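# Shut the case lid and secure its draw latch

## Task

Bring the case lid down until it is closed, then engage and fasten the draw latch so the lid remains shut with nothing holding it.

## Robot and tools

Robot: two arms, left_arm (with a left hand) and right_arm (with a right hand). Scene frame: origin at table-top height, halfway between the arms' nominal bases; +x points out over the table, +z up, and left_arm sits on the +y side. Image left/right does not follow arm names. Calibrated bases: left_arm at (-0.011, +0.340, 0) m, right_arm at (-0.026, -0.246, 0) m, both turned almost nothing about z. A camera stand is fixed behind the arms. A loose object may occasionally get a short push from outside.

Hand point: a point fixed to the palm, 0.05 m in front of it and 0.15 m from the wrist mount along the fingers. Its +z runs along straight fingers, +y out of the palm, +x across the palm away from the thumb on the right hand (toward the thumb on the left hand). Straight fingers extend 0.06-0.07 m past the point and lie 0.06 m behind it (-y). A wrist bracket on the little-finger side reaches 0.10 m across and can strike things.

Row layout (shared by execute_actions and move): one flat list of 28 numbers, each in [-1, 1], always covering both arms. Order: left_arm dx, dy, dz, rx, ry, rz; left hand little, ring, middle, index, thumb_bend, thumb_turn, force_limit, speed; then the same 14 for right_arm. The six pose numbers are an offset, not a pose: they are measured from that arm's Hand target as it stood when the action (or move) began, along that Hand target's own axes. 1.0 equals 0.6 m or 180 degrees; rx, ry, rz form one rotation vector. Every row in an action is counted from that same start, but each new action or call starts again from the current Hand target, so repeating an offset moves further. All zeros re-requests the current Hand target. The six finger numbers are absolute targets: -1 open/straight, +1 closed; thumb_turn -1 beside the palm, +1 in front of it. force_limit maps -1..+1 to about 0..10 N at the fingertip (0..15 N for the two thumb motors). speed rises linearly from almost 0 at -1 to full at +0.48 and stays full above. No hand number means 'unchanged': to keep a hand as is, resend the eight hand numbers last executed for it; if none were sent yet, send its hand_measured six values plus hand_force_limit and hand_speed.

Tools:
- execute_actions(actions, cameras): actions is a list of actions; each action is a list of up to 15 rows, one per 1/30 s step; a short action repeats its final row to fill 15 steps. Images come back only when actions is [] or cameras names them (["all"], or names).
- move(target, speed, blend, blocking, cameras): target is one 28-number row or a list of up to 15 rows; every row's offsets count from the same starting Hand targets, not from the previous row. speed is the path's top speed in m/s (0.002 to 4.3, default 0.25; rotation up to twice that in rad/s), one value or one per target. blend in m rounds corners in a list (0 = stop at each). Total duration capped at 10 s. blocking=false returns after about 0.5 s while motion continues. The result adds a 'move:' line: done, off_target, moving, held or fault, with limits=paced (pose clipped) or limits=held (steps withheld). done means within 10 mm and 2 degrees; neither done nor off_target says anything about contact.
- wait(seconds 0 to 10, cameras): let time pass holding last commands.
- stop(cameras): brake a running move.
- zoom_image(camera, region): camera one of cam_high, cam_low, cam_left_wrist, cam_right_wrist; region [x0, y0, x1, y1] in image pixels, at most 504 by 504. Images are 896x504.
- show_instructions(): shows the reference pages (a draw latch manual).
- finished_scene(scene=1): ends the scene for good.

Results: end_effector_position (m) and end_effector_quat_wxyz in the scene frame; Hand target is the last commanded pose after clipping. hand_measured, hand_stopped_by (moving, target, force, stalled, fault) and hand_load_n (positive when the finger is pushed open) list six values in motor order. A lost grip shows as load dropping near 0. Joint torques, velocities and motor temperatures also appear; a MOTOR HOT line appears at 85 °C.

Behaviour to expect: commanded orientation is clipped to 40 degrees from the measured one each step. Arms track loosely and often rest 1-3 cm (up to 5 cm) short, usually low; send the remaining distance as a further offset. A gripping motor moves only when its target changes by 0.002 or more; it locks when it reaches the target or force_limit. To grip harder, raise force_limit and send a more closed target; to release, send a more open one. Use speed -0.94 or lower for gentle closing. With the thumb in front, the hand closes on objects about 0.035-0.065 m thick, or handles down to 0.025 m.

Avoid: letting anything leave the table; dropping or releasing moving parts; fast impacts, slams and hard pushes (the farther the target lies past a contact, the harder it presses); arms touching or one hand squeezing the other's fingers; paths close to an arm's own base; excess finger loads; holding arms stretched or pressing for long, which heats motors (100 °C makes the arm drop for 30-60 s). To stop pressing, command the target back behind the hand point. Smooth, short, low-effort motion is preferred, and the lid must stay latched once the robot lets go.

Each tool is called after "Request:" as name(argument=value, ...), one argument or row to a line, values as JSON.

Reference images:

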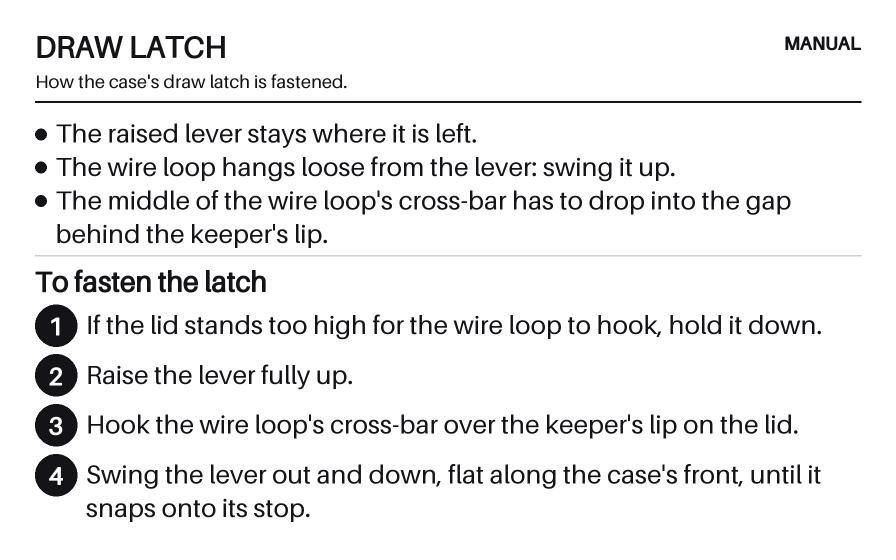

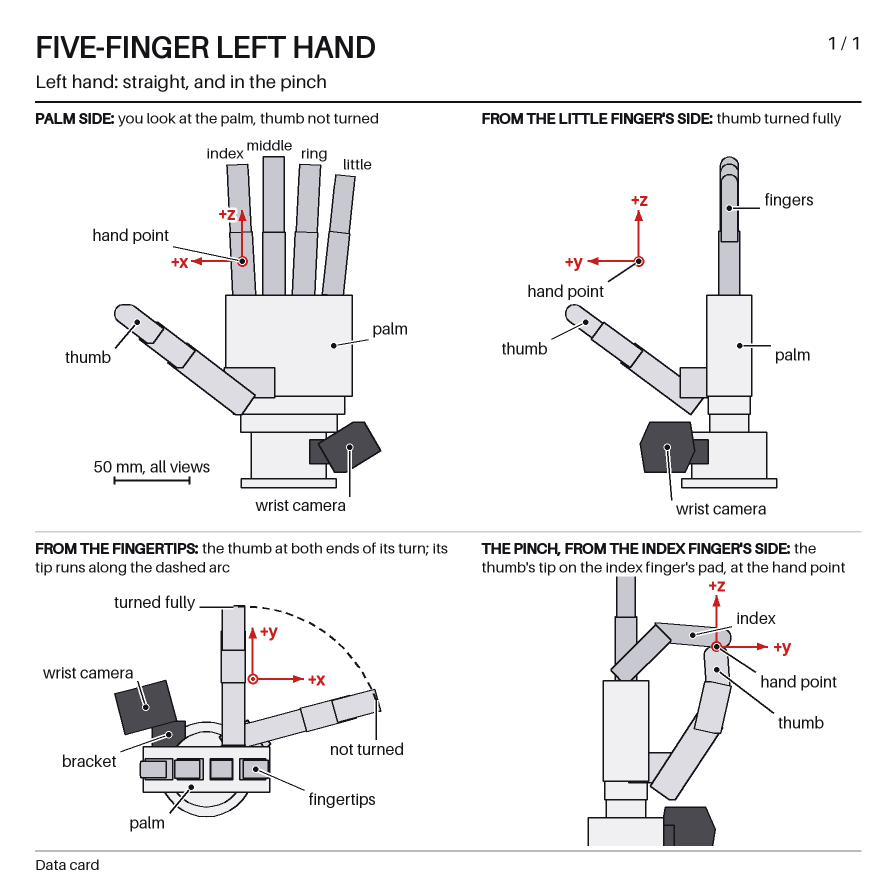

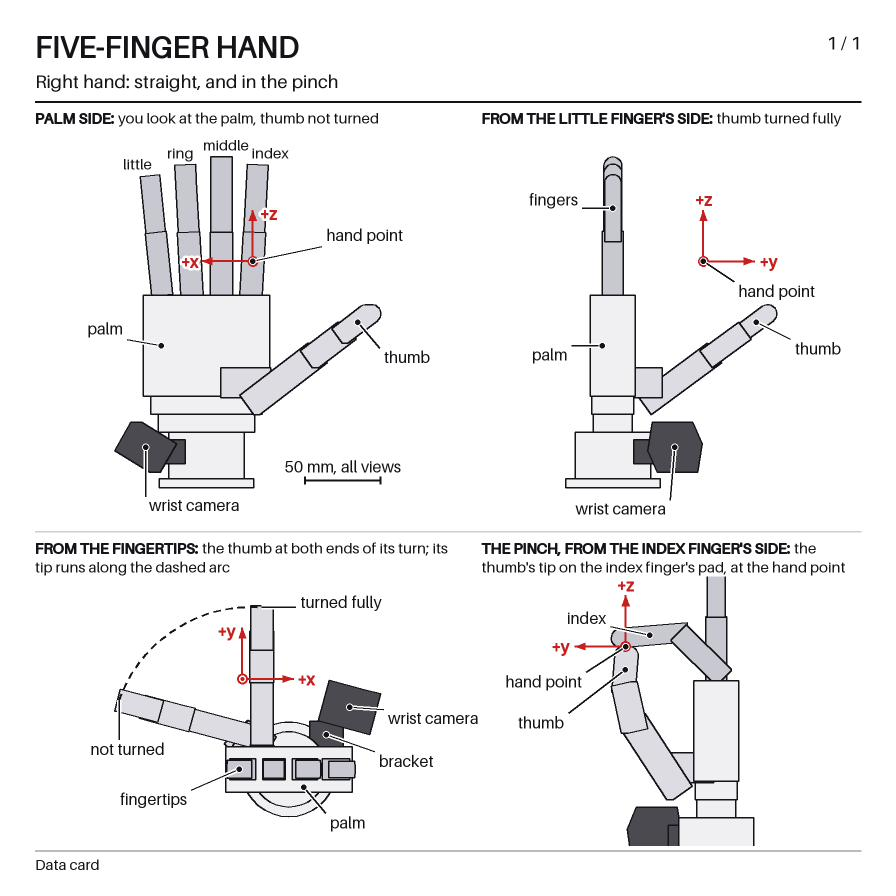

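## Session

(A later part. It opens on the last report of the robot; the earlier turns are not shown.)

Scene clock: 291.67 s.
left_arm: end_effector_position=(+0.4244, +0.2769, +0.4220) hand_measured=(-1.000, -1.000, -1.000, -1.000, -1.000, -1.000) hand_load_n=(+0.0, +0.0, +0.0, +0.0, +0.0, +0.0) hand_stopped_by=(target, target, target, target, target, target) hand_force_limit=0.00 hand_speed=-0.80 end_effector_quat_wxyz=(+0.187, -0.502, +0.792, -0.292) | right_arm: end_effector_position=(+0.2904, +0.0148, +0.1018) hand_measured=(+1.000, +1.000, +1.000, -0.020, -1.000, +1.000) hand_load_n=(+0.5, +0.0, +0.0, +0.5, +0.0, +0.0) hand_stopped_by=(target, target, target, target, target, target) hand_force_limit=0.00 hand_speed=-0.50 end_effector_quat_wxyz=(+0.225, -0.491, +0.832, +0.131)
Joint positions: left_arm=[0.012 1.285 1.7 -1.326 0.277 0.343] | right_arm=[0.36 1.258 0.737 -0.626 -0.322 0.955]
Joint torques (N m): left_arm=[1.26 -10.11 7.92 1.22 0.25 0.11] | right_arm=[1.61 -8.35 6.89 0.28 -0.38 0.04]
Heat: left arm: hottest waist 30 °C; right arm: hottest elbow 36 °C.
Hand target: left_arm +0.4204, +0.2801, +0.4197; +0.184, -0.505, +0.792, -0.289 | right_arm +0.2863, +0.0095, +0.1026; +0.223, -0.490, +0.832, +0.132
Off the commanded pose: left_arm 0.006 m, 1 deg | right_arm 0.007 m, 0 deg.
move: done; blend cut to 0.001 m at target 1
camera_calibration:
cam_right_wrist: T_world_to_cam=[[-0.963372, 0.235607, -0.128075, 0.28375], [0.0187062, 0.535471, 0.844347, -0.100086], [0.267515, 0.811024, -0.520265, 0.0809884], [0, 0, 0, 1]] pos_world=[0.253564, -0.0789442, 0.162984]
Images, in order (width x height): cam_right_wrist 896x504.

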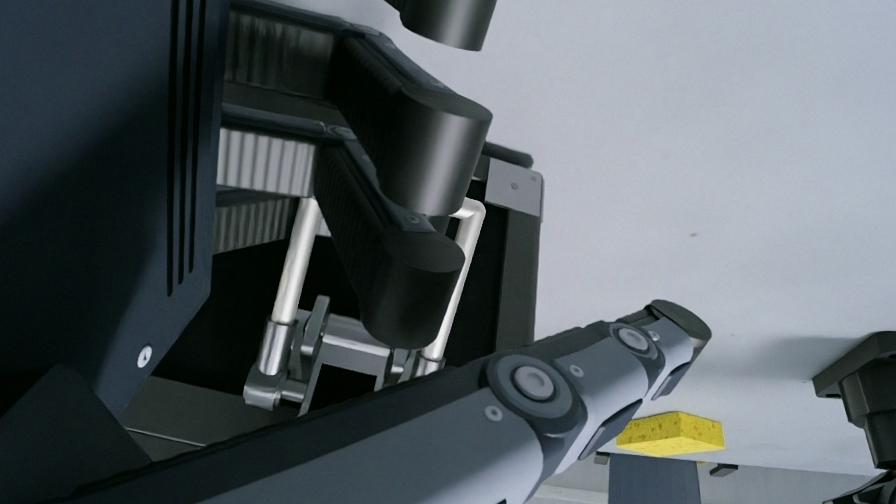

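Request:
move(
  target=[
    [0,0,0,0,0,0,-1,-1,-1,-1,-1,-1,0,-0.8,0.0177,-0.004,-0.0293,0,0,0,1,1,1,-0.02,-1,1,0,-0.5],
    [0,0,0,0,0,0,-1,-1,-1,-1,-1,-1,0,-0.8,0.0162,-0.004,-0.0573,0,0,0,1,1,1,-0.02,-1,1,0,-0.5],
    [0,0,0,0,0,0,-1,-1,-1,-1,-1,-1,0,-0.8,0.002,-0.004,-0.0583,0,0,0,1,1,1,-0.02,-1,1,0,-0.5],
    [0,0,0,0,0,0,-1,-1,-1,-1,-1,-1,0,-0.8,-0.014,-0.004,-0.0683,0,0,0,1,1,1,-0.02,-1,1,0,-0.5],
    [0,0,0,0,0,0,-1,-1,-1,-1,-1,-1,0,-0.8,-0.051,-0.004,-0.0813,0,0,0,1,1,1,-0.02,-1,1,0,-0.5],
    [0,0,0,0,0,0,-1,-1,-1,-1,-1,-1,0,-0.8,-0.086,-0.004,-0.0913,0,0,0,1,1,1,-0.02,-1,1,0,-0.5],
    [0,0,0,0,0,0,-1,-1,-1,-1,-1,-1,0,-0.8,-0.126,-0.004,-0.0963,0,0,0,1,1,1,-0.02,-1,1,0,-0.5],
  ],
  speed=[0.05,0.05,0.05,0.05,0.1,0.1,0.1],
  cameras=[],
)

Request:
move(
  target=[
    [0,0,0,0,0,0,-1,-1,-1,-1,-1,-1,0,-0.8,0,-0.03,0,0,0,0,1,1,1,-0.02,-1,1,0,-0.5],
  ],
  speed=0.05,
  cameras=["cam_left_wrist","cam_right_wrist"],
)

Request:
zoom_image(
  camera="cam_left_wrist",
  region=[280, 380, 460, 500],
)

Scene clock: 298.10 s.
left_arm: end_effector_position=(+0.4244, +0.2769, +0.4220) hand_measured=(-1.000, -1.000, -1.000, -1.000, -1.000, -1.000) hand_load_n=(+0.0, +0.0, +0.0, +0.0, +0.0, +0.0) hand_stopped_by=(target, target, target, target, target, target) hand_force_limit=0.00 hand_speed=-0.80 end_effector_quat_wxyz=(+0.187, -0.502, +0.792, -0.292) | right_arm: end_effector_position=(+0.2871, +0.0259, +0.1673) hand_measured=(+1.000, +1.000, +1.000, -0.020, -1.000, +1.000) hand_load_n=(+0.0, +0.0, +0.0, -1.0, +0.0, +0.0) hand_stopped_by=(target, target, target, target, target, target) hand_force_limit=0.00 hand_speed=-0.50 end_effector_quat_wxyz=(+0.203, -0.491, +0.837, +0.132)
Joint positions: left_arm=[0.012 1.285 1.7 -1.326 0.277 0.343] | right_arm=[0.397 1.201 0.89 -0.87 -0.304 0.986]
Joint torques (N m): left_arm=[0.91 -9.99 7.92 1.22 0.23 0.11] | right_arm=[3.49 -5.42 13.05 0.73 -0.13 0.26]
Heat: left arm: hottest waist 30 °C; right arm: hottest elbow 36 °C.
Hand target: left_arm +0.4204, +0.2801, +0.4197; +0.184, -0.505, +0.792, -0.289 | right_arm +0.3061, +0.0402, +0.1905; +0.223, -0.490, +0.832, +0.132
Off the commanded pose: left_arm 0.006 m, 1 deg | right_arm 0.033 m, 2 deg.
move: off_target (right_arm)
No camera images: "cameras" was empty.

Scene clock: 299.07 s.
left_arm: end_effector_position=(+0.4244, +0.2769, +0.4220) hand_measured=(-1.000, -1.000, -1.000, -1.000, -1.000, -1.000) hand_load_n=(+0.0, +0.0, +0.0, +0.0, +0.0, +0.0) hand_stopped_by=(target, target, target, target, target, target) hand_force_limit=0.00 hand_speed=-0.80 end_effector_quat_wxyz=(+0.187, -0.502, +0.792, -0.292) | right_arm: end_effector_position=(+0.2943, +0.0219, +0.1632) hand_measured=(+1.000, +1.000, +1.000, -0.020, -1.000, +1.000) hand_load_n=(+0.0, +0.0, +0.0, -1.5, +0.0, +0.0) hand_stopped_by=(target, target, target, target, target, target) hand_force_limit=0.00 hand_speed=-0.50 end_effector_quat_wxyz=(+0.195, -0.495, +0.836, +0.132)
Joint positions: left_arm=[0.012 1.285 1.7 -1.326 0.277 0.343] | right_arm=[0.378 1.232 0.91 -0.883 -0.312 0.957]
Joint torques (N m): left_arm=[1.03 -9.93 7.92 1.11 0.24 0.09] | right_arm=[1.85 -5.95 13.67 0.95 -0.44 0.17]
Heat: left arm: hottest waist 30 °C; right arm: hottest elbow 36 °C.
Hand target: left_arm +0.4204, +0.2801, +0.4197; +0.184, -0.505, +0.792, -0.289 | right_arm +0.3219, +0.0315, +0.1905; +0.223, -0.490, +0.832, +0.131
Off the commanded pose: left_arm 0.006 m, 1 deg | right_arm 0.040 m, 3 deg.
move: off_target (right_arm)
camera_calibration:
cam_left_wrist: T_world_to_cam=[[0.573406, -0.537481, 0.61832, -0.356344], [-0.785795, -0.574348, 0.229458, 0.40057], [0.231801, -0.617445, -0.751684, 0.502052], [0, 0, 0, 1]] pos_world=[0.402719, 0.348528, 0.505806]
cam_right_wrist: T_world_to_cam=[[-0.971668, 0.22075, -0.0844455, 0.289337], [0.0558444, 0.561602, 0.825521, -0.164343], [0.229658, 0.797416, -0.558018, 0.1238], [0, 0, 0, 1]] pos_world=[0.261885, -0.070296, 0.229185]
Images, in order (width x height): cam_left_wrist 896x504, cam_right_wrist 896x504.

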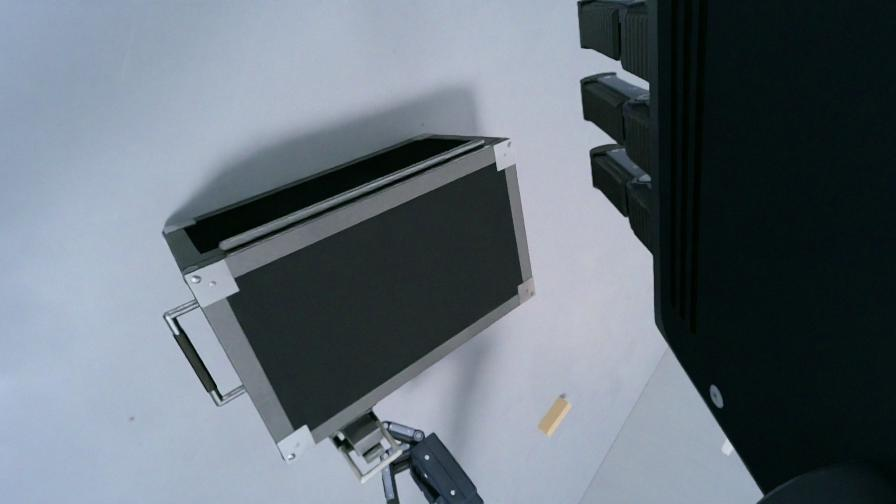

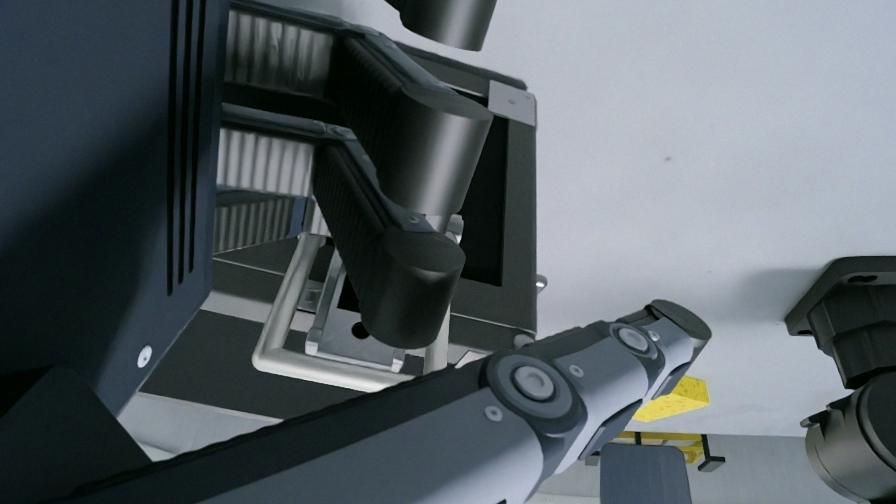

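Scaled by 2.800.

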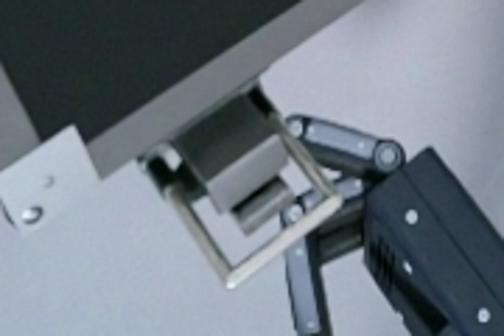

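Request:
move(
  target=[
    [0,0,0,0,0,0,-1,-1,-1,-1,-1,-1,0,-0.8,-0.008,-0.028,-0.012,0,0,0,1,1,1,-0.02,-1,1,0,-0.5],
    [0,0,0,0,0,0,-1,-1,-1,-1,-1,-1,0,-0.8,-0.012,-0.055,-0.02,0,0,0,1,1,1,-0.02,-1,1,0,-0.5],
  ],
  speed=0.05,
  cameras=["cam_left_wrist","cam_right_wrist"],
)

Request:
zoom_image(
  camera="cam_left_wrist",
  region=[280, 380, 460, 500],
)

Scene clock: 302.20 s.
left_arm: end_effector_position=(+0.4244, +0.2769, +0.4220) hand_measured=(-1.000, -1.000, -1.000, -1.000, -1.000, -1.000) hand_load_n=(+0.0, +0.0, +0.0, +0.0, +0.0, +0.0) hand_stopped_by=(target, target, target, target, target, target) hand_force_limit=0.00 hand_speed=-0.80 end_effector_quat_wxyz=(+0.187, -0.502, +0.792, -0.292) | right_arm: end_effector_position=(+0.3307, +0.0114, +0.1873) hand_measured=(+1.000, +1.000, +1.000, -0.020, -1.000, +1.000) hand_load_n=(+0.0, +0.0, +0.0, +0.0, +0.0, +0.0) hand_stopped_by=(target, target, target, target, target, target) hand_force_limit=0.00 hand_speed=-0.50 end_effector_quat_wxyz=(+0.206, -0.493, +0.835, +0.134)
Joint positions: left_arm=[0.012 1.285 1.7 -1.326 0.277 0.343] | right_arm=[0.312 1.286 1.016 -0.934 -0.34 0.899]
Joint torques (N m): left_arm=[1.14 -10.17 7.99 1.24 0.24 0.09] | right_arm=[1.73 -6.89 12.26 0.69 -0.37 0.14]
Heat: left arm: hottest waist 30 °C; right arm: hottest elbow 36 °C.
Hand target: left_arm +0.4204, +0.2801, +0.4197; +0.184, -0.505, +0.792, -0.289 | right_arm +0.3508, +0.0157, +0.2043; +0.223, -0.490, +0.832, +0.132
Off the commanded pose: left_arm 0.006 m, 1 deg | right_arm 0.027 m, 2 deg.
move: off_target (right_arm)
camera_calibration:
cam_left_wrist: T_world_to_cam=[[0.573406, -0.537481, 0.61832, -0.356344], [-0.785795, -0.574348, 0.229458, 0.40057], [0.231801, -0.617445, -0.751684, 0.502052], [0, 0, 0, 1]] pos_world=[0.402719, 0.348528, 0.505806]
cam_right_wrist: T_world_to_cam=[[-0.969154, 0.226305, -0.0976049, 0.330597], [0.0443451, 0.549693, 0.834189, -0.177969], [0.242434, 0.804129, -0.542772, 0.13012], [0, 0, 0, 1]] pos_world=[0.296746, -0.0816209, 0.251354]
Images, in order (width x height): cam_left_wrist 896x504, cam_right_wrist 896x504.

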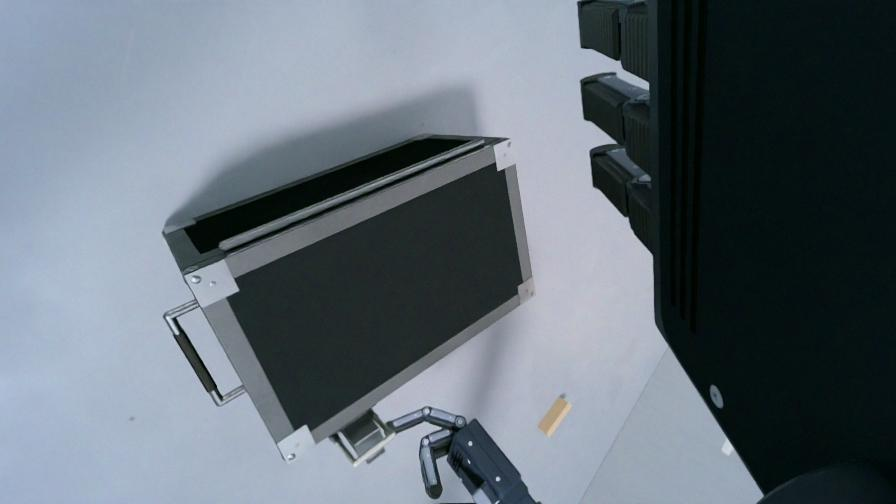

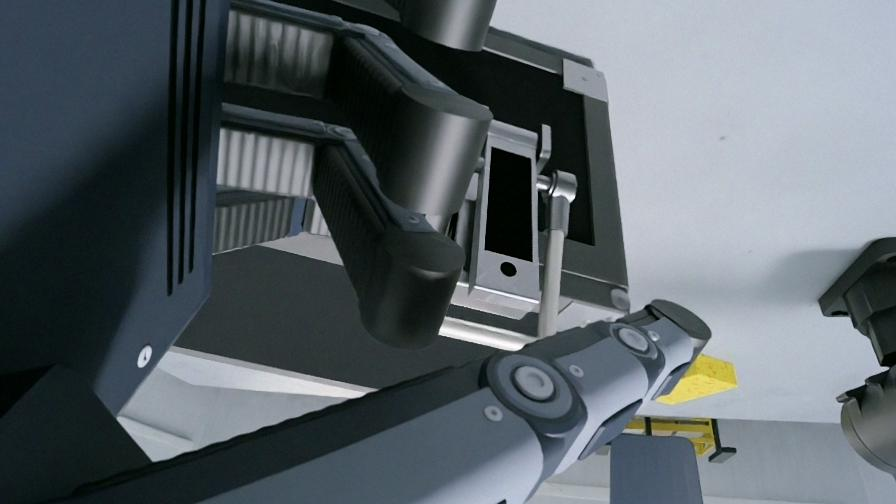

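Scaled by 2.800.

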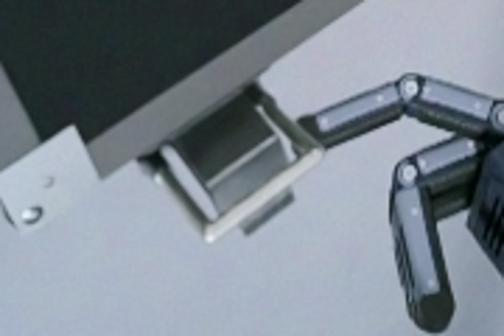

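Request:
move(
  target=[
    [0,0,0,0,0,0,-1,-1,-1,-1,-1,-1,0,-0.8,-0.03,0,0.012,0,0,0,1,1,1,-0.02,-1,1,0,-0.5],
  ],
  speed=0.05,
  cameras=["cam_left_wrist","cam_right_wrist"],
)

Request:
zoom_image(
  camera="cam_left_wrist",
  region=[280, 380, 460, 500],
)

Scene clock: 304.40 s.
left_arm: end_effector_position=(+0.4244, +0.2769, +0.4220) hand_measured=(-1.000, -1.000, -1.000, -1.000, -1.000, -1.000) hand_load_n=(+0.0, +0.0, +0.0, +0.0, +0.0, +0.0) hand_stopped_by=(target, target, target, target, target, target) hand_force_limit=0.00 hand_speed=-0.80 end_effector_quat_wxyz=(+0.187, -0.502, +0.792, -0.292) | right_arm: end_effector_position=(+0.3412, +0.0214, +0.1891) hand_measured=(+1.000, +1.000, +1.000, -0.020, -1.000, +1.000) hand_load_n=(+0.0, +0.0, +0.0, +0.0, +0.0, +0.0) hand_stopped_by=(target, target, target, target, target, target) hand_force_limit=0.00 hand_speed=-0.50 end_effector_quat_wxyz=(+0.203, -0.489, +0.838, +0.136)
Joint positions: left_arm=[0.012 1.285 1.7 -1.326 0.277 0.343] | right_arm=[0.327 1.32 1.051 -0.934 -0.336 0.924]
Joint torques (N m): left_arm=[1.14 -9.88 7.95 1.16 0.22 0.1] | right_arm=[2.96 -7.65 12.57 1.05 -0.07 0.16]
Heat: left arm: hottest waist 30 °C; right arm: hottest elbow 36 °C.
Hand target: left_arm +0.4204, +0.2801, +0.4197; +0.184, -0.505, +0.792, -0.289 | right_arm +0.3601, +0.0326, +0.2073; +0.223, -0.490, +0.832, +0.131
Off the commanded pose: left_arm 0.006 m, 1 deg | right_arm 0.028 m, 2 deg.
move: off_target (right_arm)
camera_calibration:
cam_left_wrist: T_world_to_cam=[[0.573406, -0.537481, 0.61832, -0.356344], [-0.785795, -0.574348, 0.229458, 0.40057], [0.231801, -0.617445, -0.751684, 0.502052], [0, 0, 0, 1]] pos_world=[0.402719, 0.348528, 0.505806]
cam_right_wrist: T_world_to_cam=[[-0.967865, 0.235065, -0.0893387, 0.336426], [0.0560125, 0.547861, 0.834692, -0.189553], [0.245152, 0.802865, -0.543422, 0.119789], [0, 0, 0, 1]] pos_world=[0.306866, -0.0714075, 0.25337]
Images, in order (width x height): cam_left_wrist 896x504, cam_right_wrist 896x504.

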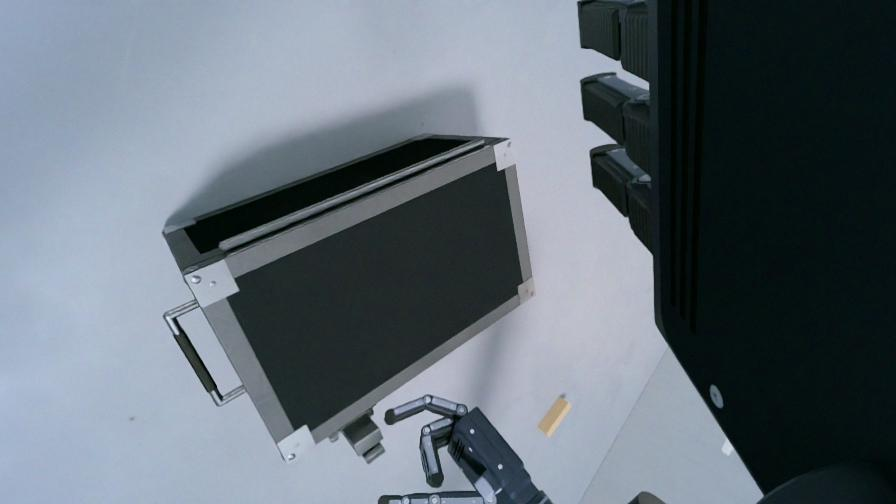

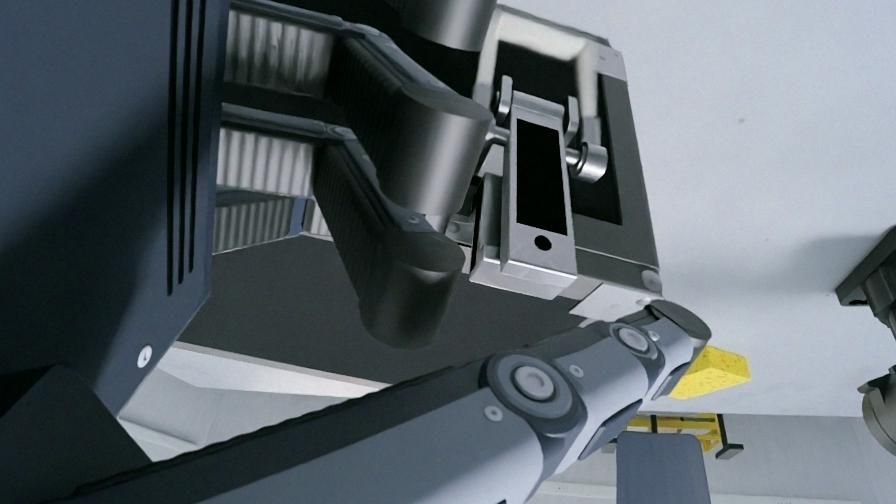

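Scaled by 2.800.

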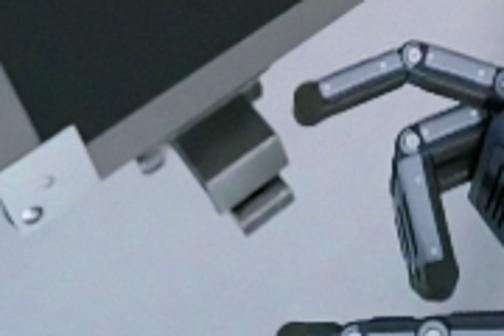

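Request:
move(
  target=[
    [0,0,0,0,0,0,-1,-1,-1,-1,-1,-1,0,-0.8,0.13,0,-0.075,0,0,0,1,1,1,-0.02,-1,1,0,-0.5],
    [0,0,0,0,0,0,-1,-1,-1,-1,-1,-1,0,-0.8,0.1668,-0.0188,0.0138,0,0,0,1,1,1,-0.02,-1,1,0,-0.5],
    [0,0,0,0,0,0,-1,-1,-1,-1,-1,-1,0,-0.8,0.1542,-0.0133,0.1465,0,0,0,1,1,1,-0.02,-1,1,0,-0.5],
    [0,0,0,0,0,0,-1,-1,-1,-1,-1,-1,0,-0.8,0.1273,-0.0132,0.1817,0,0,0,1,1,1,-0.02,-1,1,0,-0.5],
  ],
  speed=[0.2,0.2,0.15,0.06],
  blend=[0.03,0.02,0.01,0],
  cameras=[],
)

Request:
move(
  target=[
    [0,0,0,0,0,0,-1,-1,-1,-1,-1,-1,0,-0.8,0,-0.025,0,0,0,0,1,1,1,-0.02,-1,1,0,-0.5],
    [0,0,0,0,0,0,-1,-1,-1,-1,-1,-1,0,-0.8,-0.041,-0.025,0.001,0,0,0,1,1,1,-0.02,-1,1,0,-0.5],
  ],
  speed=[0.1,0.06],
  blend=[0.005,0],
  cameras=[],
)

Request:
move(
  target=[
    [0,0,0,0,0,0,-1,-1,-1,-1,-1,-1,0,-0.8,0.0043,0,-0.0025,0,0,0,1,1,1,-0.02,-1,1,0,-0.5],
    [0,0,0,0,0,0,-1,-1,-1,-1,-1,-1,0,-0.8,0.0043,0.105,-0.0025,0,0,0,1,1,1,-0.02,-1,1,0,-0.5],
    [0,0,0,0,0,0,-1,-1,-1,-1,-1,-1,0,-0.8,0.0123,0.113,-0.0025,0,0,0,1,1,1,-0.02,-1,1,0,-0.5],
    [0,0,0,0,0,0,-1,-1,-1,-1,-1,-1,0,-0.8,0.0119,0.127,-0.0245,0,0,0,1,1,1,-0.02,-1,1,0,-0.5],
    [0,0,0,0,0,0,-1,-1,-1,-1,-1,-1,0,-0.8,0.0489,0.127,-0.0535,0,0,0,1,1,1,-0.02,-1,1,0,-0.5],
    [0,0,0,0,0,0,-1,-1,-1,-1,-1,-1,0,-0.8,0.0714,0.127,-0.0553,0,0,0,1,1,1,-0.02,-1,1,0,-0.5],
    [0,0,0,0,0,0,-1,-1,-1,-1,-1,-1,0,-0.8,0.0819,0.127,-0.0782,0,0,0,1,1,1,-0.02,-1,1,0,-0.5],
  ],
  speed=[0.05,0.08,0.05,0.05,0.05,0.05,0.05],
  blend=[0.003,0,0.003,0,0,0.004,0],
  cameras=["cam_right_wrist"],
)

Scene clock: 317.10 s.
left_arm: end_effector_position=(+0.4244, +0.2769, +0.4220) hand_measured=(-1.000, -1.000, -1.000, -1.000, -1.000, -1.000) hand_load_n=(+0.0, +0.0, +0.0, +0.0, +0.0, +0.0) hand_stopped_by=(target, target, target, target, target, target) hand_force_limit=0.00 hand_speed=-0.80 end_effector_quat_wxyz=(+0.187, -0.502, +0.792, -0.292) | right_arm: end_effector_position=(+0.3506, +0.0111, +0.0721) hand_measured=(+1.000, +1.000, +1.000, -0.020, -1.000, +1.000) hand_load_n=(+0.0, +0.0, +0.0, +0.0, +0.0, -0.5) hand_stopped_by=(target, target, target, target, target, target) hand_force_limit=0.00 hand_speed=-0.50 end_effector_quat_wxyz=(+0.214, -0.489, +0.835, +0.134)
Joint positions: left_arm=[0.012 1.285 1.7 -1.326 0.277 0.343] | right_arm=[0.294 1.468 0.856 -0.578 -0.349 0.892]
Joint torques (N m): left_arm=[0.97 -10.05 8.01 1.1 0.22 0.1] | right_arm=[2.84 -8.76 8.85 1.47 -0.07 0.19]
Heat: left arm: hottest waist 30 °C; right arm: hottest elbow 37 °C.
Hand target: left_arm +0.4204, +0.2801, +0.4197; +0.184, -0.505, +0.792, -0.289 | right_arm +0.3614, +0.0185, +0.0746; +0.223, -0.490, +0.832, +0.131
Off the commanded pose: left_arm 0.006 m, 1 deg | right_arm 0.013 m, 1 deg.
move: off_target (right_arm); blend cut to 0.0294 m at target 1
No camera images: "cameras" was empty.

Scene clock: 318.17 s.
left_arm: end_effector_position=(+0.4244, +0.2769, +0.4220) hand_measured=(-1.000, -1.000, -1.000, -1.000, -1.000, -1.000) hand_load_n=(+0.0, +0.0, +0.0, +0.0, +0.0, -0.5) hand_stopped_by=(target, target, target, target, target, target) hand_force_limit=0.00 hand_speed=-0.80 end_effector_quat_wxyz=(+0.187, -0.502, +0.792, -0.292) | right_arm: end_effector_position=(+0.3656, +0.0161, +0.0734) hand_measured=(+1.000, +1.000, +1.000, -0.020, -1.000, +1.000) hand_load_n=(+0.0, +0.0, +0.0, -1.0, +0.0, +0.0) hand_stopped_by=(target, target, target, target, target, target) hand_force_limit=0.00 hand_speed=-0.50 end_effector_quat_wxyz=(+0.211, -0.489, +0.836, +0.132)
Joint positions: left_arm=[0.012 1.285 1.7 -1.326 0.277 0.343] | right_arm=[0.295 1.506 0.905 -0.595 -0.344 0.893]
Joint torques (N m): left_arm=[1.03 -10.11 8.02 1.14 0.24 0.1] | right_arm=[3.72 -8.94 11.52 0.54 -0.13 0.23]
Heat: left arm: hottest waist 30 °C; right arm: hottest elbow 37 °C.
Hand target: left_arm +0.4204, +0.2801, +0.4197; +0.184, -0.505, +0.792, -0.289 | right_arm +0.3849, +0.0302, +0.0863; +0.223, -0.490, +0.832, +0.132
Off the commanded pose: left_arm 0.006 m, 1 deg | right_arm 0.027 m, 1 deg.
move: off_target (right_arm)
No camera images: "cameras" was empty.

Scene clock: 322.33 s.
left_arm: end_effector_position=(+0.4244, +0.2769, +0.4220) hand_measured=(-1.000, -1.000, -1.000, -1.000, -1.000, -1.000) hand_load_n=(+0.0, +0.0, +0.0, +0.0, +0.0, -0.5) hand_stopped_by=(target, target, target, target, target, target) hand_force_limit=0.00 hand_speed=-0.80 end_effector_quat_wxyz=(+0.187, -0.502, +0.792, -0.292) | right_arm: end_effector_position=(+0.2905, +0.0146, +0.1015) hand_measured=(+1.000, +1.000, +1.000, -0.020, -1.000, +1.000) hand_load_n=(+0.0, +0.0, +0.0, +0.0, +0.0, +0.0) hand_stopped_by=(target, target, target, target, target, target) hand_force_limit=0.00 hand_speed=-0.50 end_effector_quat_wxyz=(+0.225, -0.490, +0.832, +0.131)
Joint positions: left_arm=[0.012 1.285 1.7 -1.326 0.277 0.343] | right_arm=[0.36 1.258 0.737 -0.625 -0.322 0.955]
Joint torques (N m): left_arm=[1.32 -10.34 7.94 1.17 0.22 0.1] | right_arm=[1.67 -8.41 6.91 0.31 -0.38 0.05]
Heat: left arm: hottest waist 30 °C; right arm: hottest elbow 37 °C.
Hand target: left_arm +0.4204, +0.2801, +0.4197; +0.184, -0.505, +0.792, -0.289 | right_arm +0.2863, +0.0093, +0.1023; +0.223, -0.490, +0.832, +0.131
Off the commanded pose: left_arm 0.006 m, 1 deg | right_arm 0.007 m, 0 deg.
move: done; blend cut to 0.001 m at target 1
camera_calibration:
cam_right_wrist: T_world_to_cam=[[-0.963331, 0.235951, -0.127753, 0.283737], [0.01922, 0.535586, 0.844262, -0.0999185], [0.267627, 0.810848, -0.520481, 0.0810387], [0, 0, 0, 1]] pos_world=[0.253565, -0.0791431, 0.162785]
Images, in order (width x height): cam_right_wrist 896x504.

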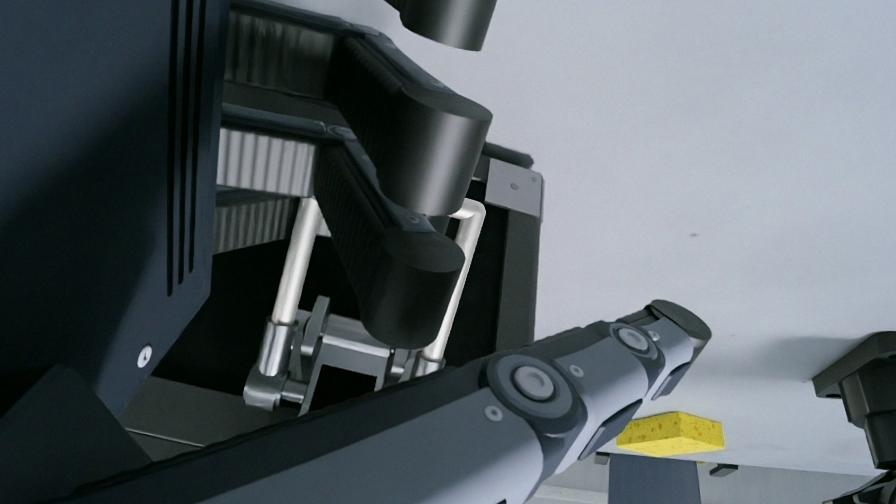

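Request:
move(
  target=[
    [0,0,0,0,0,0,-1,-1,-1,-1,-1,-1,0,-0.8,0.0177,-0.004,-0.0293,0,0,0,1,1,1,-0.02,-1,1,0,-0.5],
    [0,0,0,0,0,0,-1,-1,-1,-1,-1,-1,0,-0.8,0.0162,-0.004,-0.0573,0,0,0,1,1,1,-0.02,-1,1,0,-0.5],
    [0,0,0,0,0,0,-1,-1,-1,-1,-1,-1,0,-0.8,0.002,-0.004,-0.0583,0,0,0,1,1,1,-0.02,-1,1,0,-0.5],
    [0,0,0,0,0,0,-1,-1,-1,-1,-1,-1,0,-0.8,-0.014,-0.004,-0.0683,0,0,0,1,1,1,-0.02,-1,1,0,-0.5],
    [0,0,0,0,0,0,-1,-1,-1,-1,-1,-1,0,-0.8,-0.051,-0.004,-0.0813,0,0,0,1,1,1,-0.02,-1,1,0,-0.5],
    [0,0,0,0,0,0,-1,-1,-1,-1,-1,-1,0,-0.8,-0.086,-0.004,-0.0913,0,0,0,1,1,1,-0.02,-1,1,0,-0.5],
    [0,0,0,0,0,0,-1,-1,-1,-1,-1,-1,0,-0.8,-0.126,-0.004,-0.0963,0,0,0,1,1,1,-0.02,-1,1,0,-0.5],
  ],
  speed=[0.05,0.05,0.05,0.05,0.1,0.1,0.1],
  cameras=[],
)

Request:
move(
  target=[
    [0,0,0,0,0,0,-1,-1,-1,-1,-1,-1,0,-0.8,-0.019,0,-0.0273,0,0,0,1,1,1,-0.02,-1,1,0,-0.5],
    [0,0,0,0,0,0,-1,-1,-1,-1,-1,-1,0,-0.8,-0.036,0,-0.0546,0,0,0,1,1,1,-0.02,-1,1,0,-0.5],
  ],
  speed=0.08,
  cameras=["cam_left_wrist"],
)

Request:
zoom_image(
  camera="cam_left_wrist",
  region=[280, 380, 460, 500],
)

Scene clock: 329.00 s.
left_arm: end_effector_position=(+0.4244, +0.2769, +0.4220) hand_measured=(-1.000, -1.000, -1.000, -1.000, -1.000, -1.000) hand_load_n=(+0.0, +0.0, +0.0, +0.0, +0.0, +0.0) hand_stopped_by=(target, target, target, target, target, target) hand_force_limit=0.00 hand_speed=-0.80 end_effector_quat_wxyz=(+0.187, -0.502, +0.792, -0.292) | right_arm: end_effector_position=(+0.2865, +0.0265, +0.1696) hand_measured=(+1.000, +1.000, +1.000, -0.020, -1.000, +1.000) hand_load_n=(+0.0, +0.0, +0.0, -1.5, +0.0, +0.0) hand_stopped_by=(target, target, target, target, target, target) hand_force_limit=0.00 hand_speed=-0.50 end_effector_quat_wxyz=(+0.200, -0.493, +0.836, +0.132)
Joint positions: left_arm=[0.012 1.285 1.7 -1.326 0.277 0.343] | right_arm=[0.399 1.203 0.9 -0.885 -0.303 0.983]
Joint torques (N m): left_arm=[0.97 -10.17 7.98 1.21 0.23 0.1] | right_arm=[2.84 -5.54 12.45 1.36 -0.17 0.3]
Heat: left arm: hottest waist 30 °C; right arm: hottest elbow 36 °C.
Hand target: left_arm +0.4204, +0.2801, +0.4197; +0.184, -0.505, +0.792, -0.289 | right_arm +0.3063, +0.0401, +0.1902; +0.223, -0.490, +0.832, +0.131
Off the commanded pose: left_arm 0.006 m, 1 deg | right_arm 0.032 m, 3 deg.
move: off_target (right_arm)
No camera images: "cameras" was empty.

Scene clock: 330.60 s.
left_arm: end_effector_position=(+0.4244, +0.2769, +0.4220) hand_measured=(-1.000, -1.000, -1.000, -1.000, -1.000, -1.000) hand_load_n=(+0.0, +0.0, +0.0, +0.0, +0.0, +0.0) hand_stopped_by=(target, target, target, target, target, target) hand_force_limit=0.00 hand_speed=-0.80 end_effector_quat_wxyz=(+0.187, -0.502, +0.792, -0.292) | right_arm: end_effector_position=(+0.2868, +0.0259, +0.1914) hand_measured=(+1.000, +1.000, +1.000, -0.020, -1.000, +1.000) hand_load_n=(+0.0, +0.0, +0.0, -0.5, +0.0, +0.0) hand_stopped_by=(target, target, target, target, target, target) hand_force_limit=0.00 hand_speed=-0.50 end_effector_quat_wxyz=(+0.184, -0.491, +0.841, +0.132)
Joint positions: left_arm=[0.012 1.285 1.7 -1.326 0.277 0.343] | right_arm=[0.399 1.203 0.967 -0.984 -0.299 0.987]
Joint torques (N m): left_arm=[0.97 -10.11 7.94 1.2 0.23 0.1] | right_arm=[3.25 -7.71 14.06 0.96 -0.29 0.28]
Heat: left arm: hottest waist 30 °C; right arm: hottest elbow 37 °C.
Hand target: left_arm +0.4204, +0.2801, +0.4197; +0.184, -0.505, +0.792, -0.289 | right_arm +0.3074, +0.0422, +0.2295; +0.223, -0.490, +0.832, +0.132
Off the commanded pose: left_arm 0.006 m, 1 deg | right_arm 0.046 m, 5 deg.
move: off_target (right_arm)
camera_calibration:
cam_left_wrist: T_world_to_cam=[[0.573406, -0.537481, 0.61832, -0.356344], [-0.785795, -0.574348, 0.229458, 0.40057], [0.231801, -0.617445, -0.751684, 0.502052], [0, 0, 0, 1]] pos_world=[0.402719, 0.348528, 0.505806]
Images, in order (width x height): cam_left_wrist 896x504.

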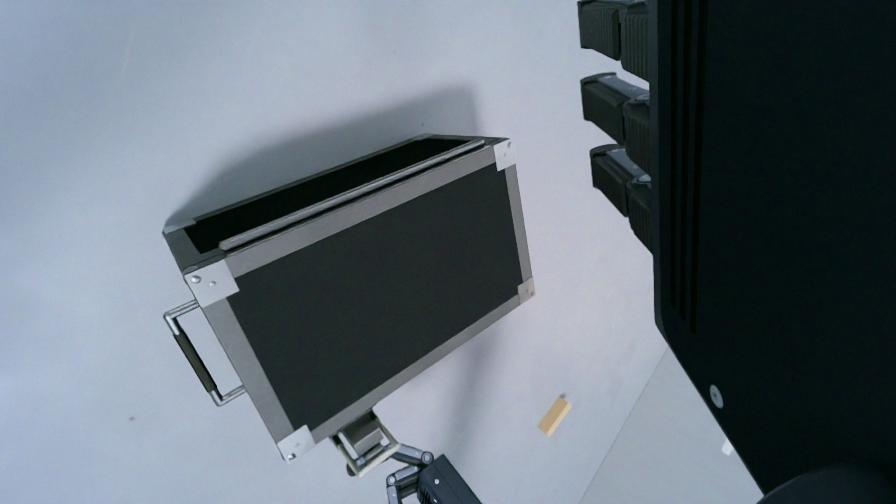

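Scaled by 2.800.

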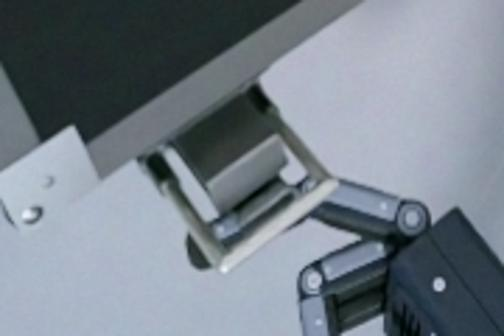

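Request:
move(
  target=[
    [0,0,0,0,0,0,-1,-1,-1,-1,-1,-1,0,-0.8,-0.017,0,-0.0265,0,0,0,1,1,1,-0.02,-1,1,0,-0.5],
  ],
  speed=0.08,
  cameras=["cam_left_wrist"],
)

Request:
zoom_image(
  camera="cam_left_wrist",
  region=[280, 380, 460, 500],
)

Scene clock: 332.97 s.
left_arm: end_effector_position=(+0.4244, +0.2769, +0.4220) hand_measured=(-1.000, -1.000, -1.000, -1.000, -1.000, -1.000) hand_load_n=(+0.0, +0.0, +0.0, +0.0, +0.0, +0.0) hand_stopped_by=(target, target, target, target, target, target) hand_force_limit=0.00 hand_speed=-0.80 end_effector_quat_wxyz=(+0.187, -0.502, +0.792, -0.292) | right_arm: end_effector_position=(+0.2868, +0.0255, +0.2049) hand_measured=(+1.000, +1.000, +1.000, -0.020, -1.000, +1.000) hand_load_n=(+0.0, +0.0, +0.0, -0.5, +0.0, +0.0) hand_stopped_by=(target, target, target, target, target, target) hand_force_limit=0.00 hand_speed=-0.50 end_effector_quat_wxyz=(+0.177, -0.490, +0.843, +0.132)
Joint positions: left_arm=[0.012 1.285 1.7 -1.326 0.277 0.343] | right_arm=[0.399 1.203 1.007 -1.038 -0.297 0.987]
Joint torques (N m): left_arm=[1.14 -9.99 7.92 1.17 0.23 0.09] | right_arm=[3.19 -8.41 14.41 1.05 -0.38 0.27]
Heat: left arm: hottest waist 30 °C; right arm: hottest elbow 37 °C.
Hand target: left_arm +0.4204, +0.2801, +0.4197; +0.184, -0.505, +0.792, -0.289 | right_arm +0.3078, +0.0430, +0.2482; +0.223, -0.490, +0.832, +0.132
Off the commanded pose: left_arm 0.006 m, 1 deg | right_arm 0.051 m, 5 deg.
move: off_target (right_arm)
camera_calibration:
cam_left_wrist: T_world_to_cam=[[0.573406, -0.537481, 0.61832, -0.356344], [-0.785795, -0.574348, 0.229458, 0.40057], [0.231801, -0.617445, -0.751684, 0.502052], [0, 0, 0, 1]] pos_world=[0.402719, 0.348528, 0.505806]
Images, in order (width x height): cam_left_wrist 896x504.

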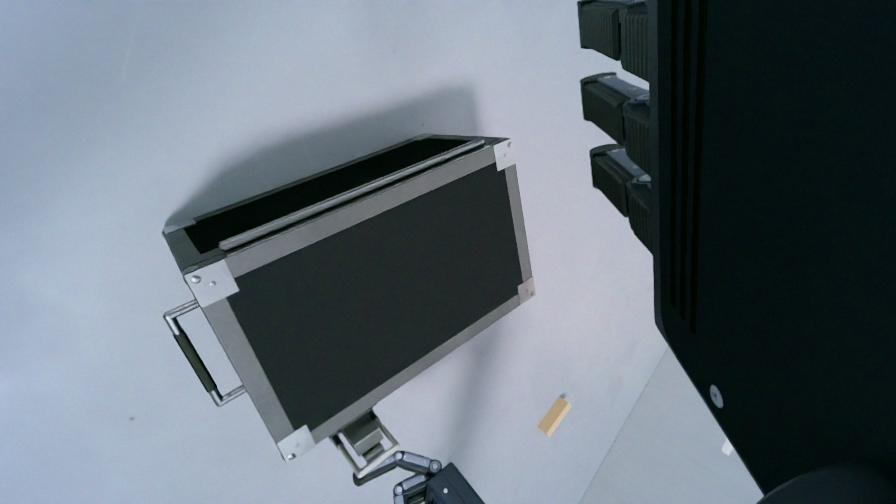

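Scaled by 2.800.

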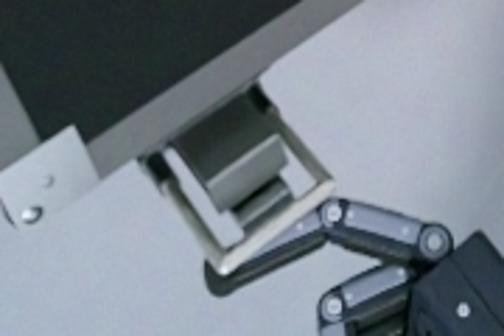

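Request:
move(
  target=[
    [0,0,0,0,0,0,-1,-1,-1,-1,-1,-1,0,-0.8,-0.0223,0,0.0,0,0,0,1,1,1,-0.02,-1,1,0,-0.5],
  ],
  speed=0.05,
  cameras=["cam_left_wrist"],
)

Request:
zoom_image(
  camera="cam_left_wrist",
  region=[280, 380, 460, 500],
)

Scene clock: 336.77 s.
left_arm: end_effector_position=(+0.4244, +0.2769, +0.4220) hand_measured=(-1.000, -1.000, -1.000, -1.000, -1.000, -1.000) hand_load_n=(+0.0, +0.0, -0.5, +0.0, +0.0, +0.0) hand_stopped_by=(target, target, target, target, target, target) hand_force_limit=0.00 hand_speed=-0.80 end_effector_quat_wxyz=(+0.187, -0.502, +0.792, -0.292) | right_arm: end_effector_position=(+0.2984, +0.0412, +0.2351) hand_measured=(+1.000, +1.000, +1.000, -0.020, -1.000, +1.000) hand_load_n=(+0.0, +0.0, +0.0, +0.0, +0.0, +0.0) hand_stopped_by=(target, target, target, target, target, target) hand_force_limit=0.00 hand_speed=-0.50 end_effector_quat_wxyz=(+0.203, -0.489, +0.838, +0.133)
Joint positions: left_arm=[0.012 1.285 1.7 -1.326 0.277 0.343] | right_arm=[0.422 1.203 1.073 -1.043 -0.295 1.017]
Joint torques (N m): left_arm=[1.2 -10.23 8.01 1.17 0.24 0.11] | right_arm=[3.37 -5.6 12.62 1.03 -0.04 0.17]
Motor temperatures (°C): left_arm=[30 27 30 27 29 24] | right_arm=[28 32 38 28 24 24]
Heat: left arm: hottest waist 30 °C; right arm: hottest elbow 38 °C.
Hand target: left_arm +0.4204, +0.2801, +0.4197; +0.184, -0.505, +0.792, -0.289 | right_arm +0.3134, +0.0531, +0.2550; +0.223, -0.490, +0.832, +0.131
Off the commanded pose: left_arm 0.006 m, 1 deg | right_arm 0.028 m, 2 deg.
move: off_target (right_arm)
camera_calibration:
cam_left_wrist: T_world_to_cam=[[0.573406, -0.537481, 0.61832, -0.356344], [-0.785795, -0.574348, 0.229458, 0.40057], [0.231801, -0.617445, -0.751684, 0.502052], [0, 0, 0, 1]] pos_world=[0.402719, 0.348528, 0.505806]
Images, in order (width x height): cam_left_wrist 896x504.

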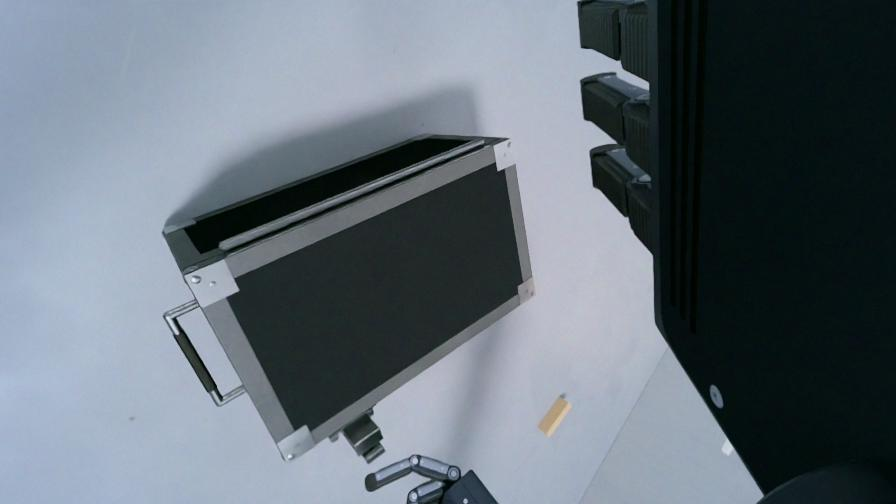

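Scaled by 2.800.

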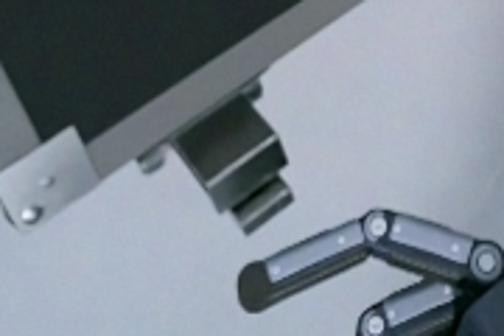

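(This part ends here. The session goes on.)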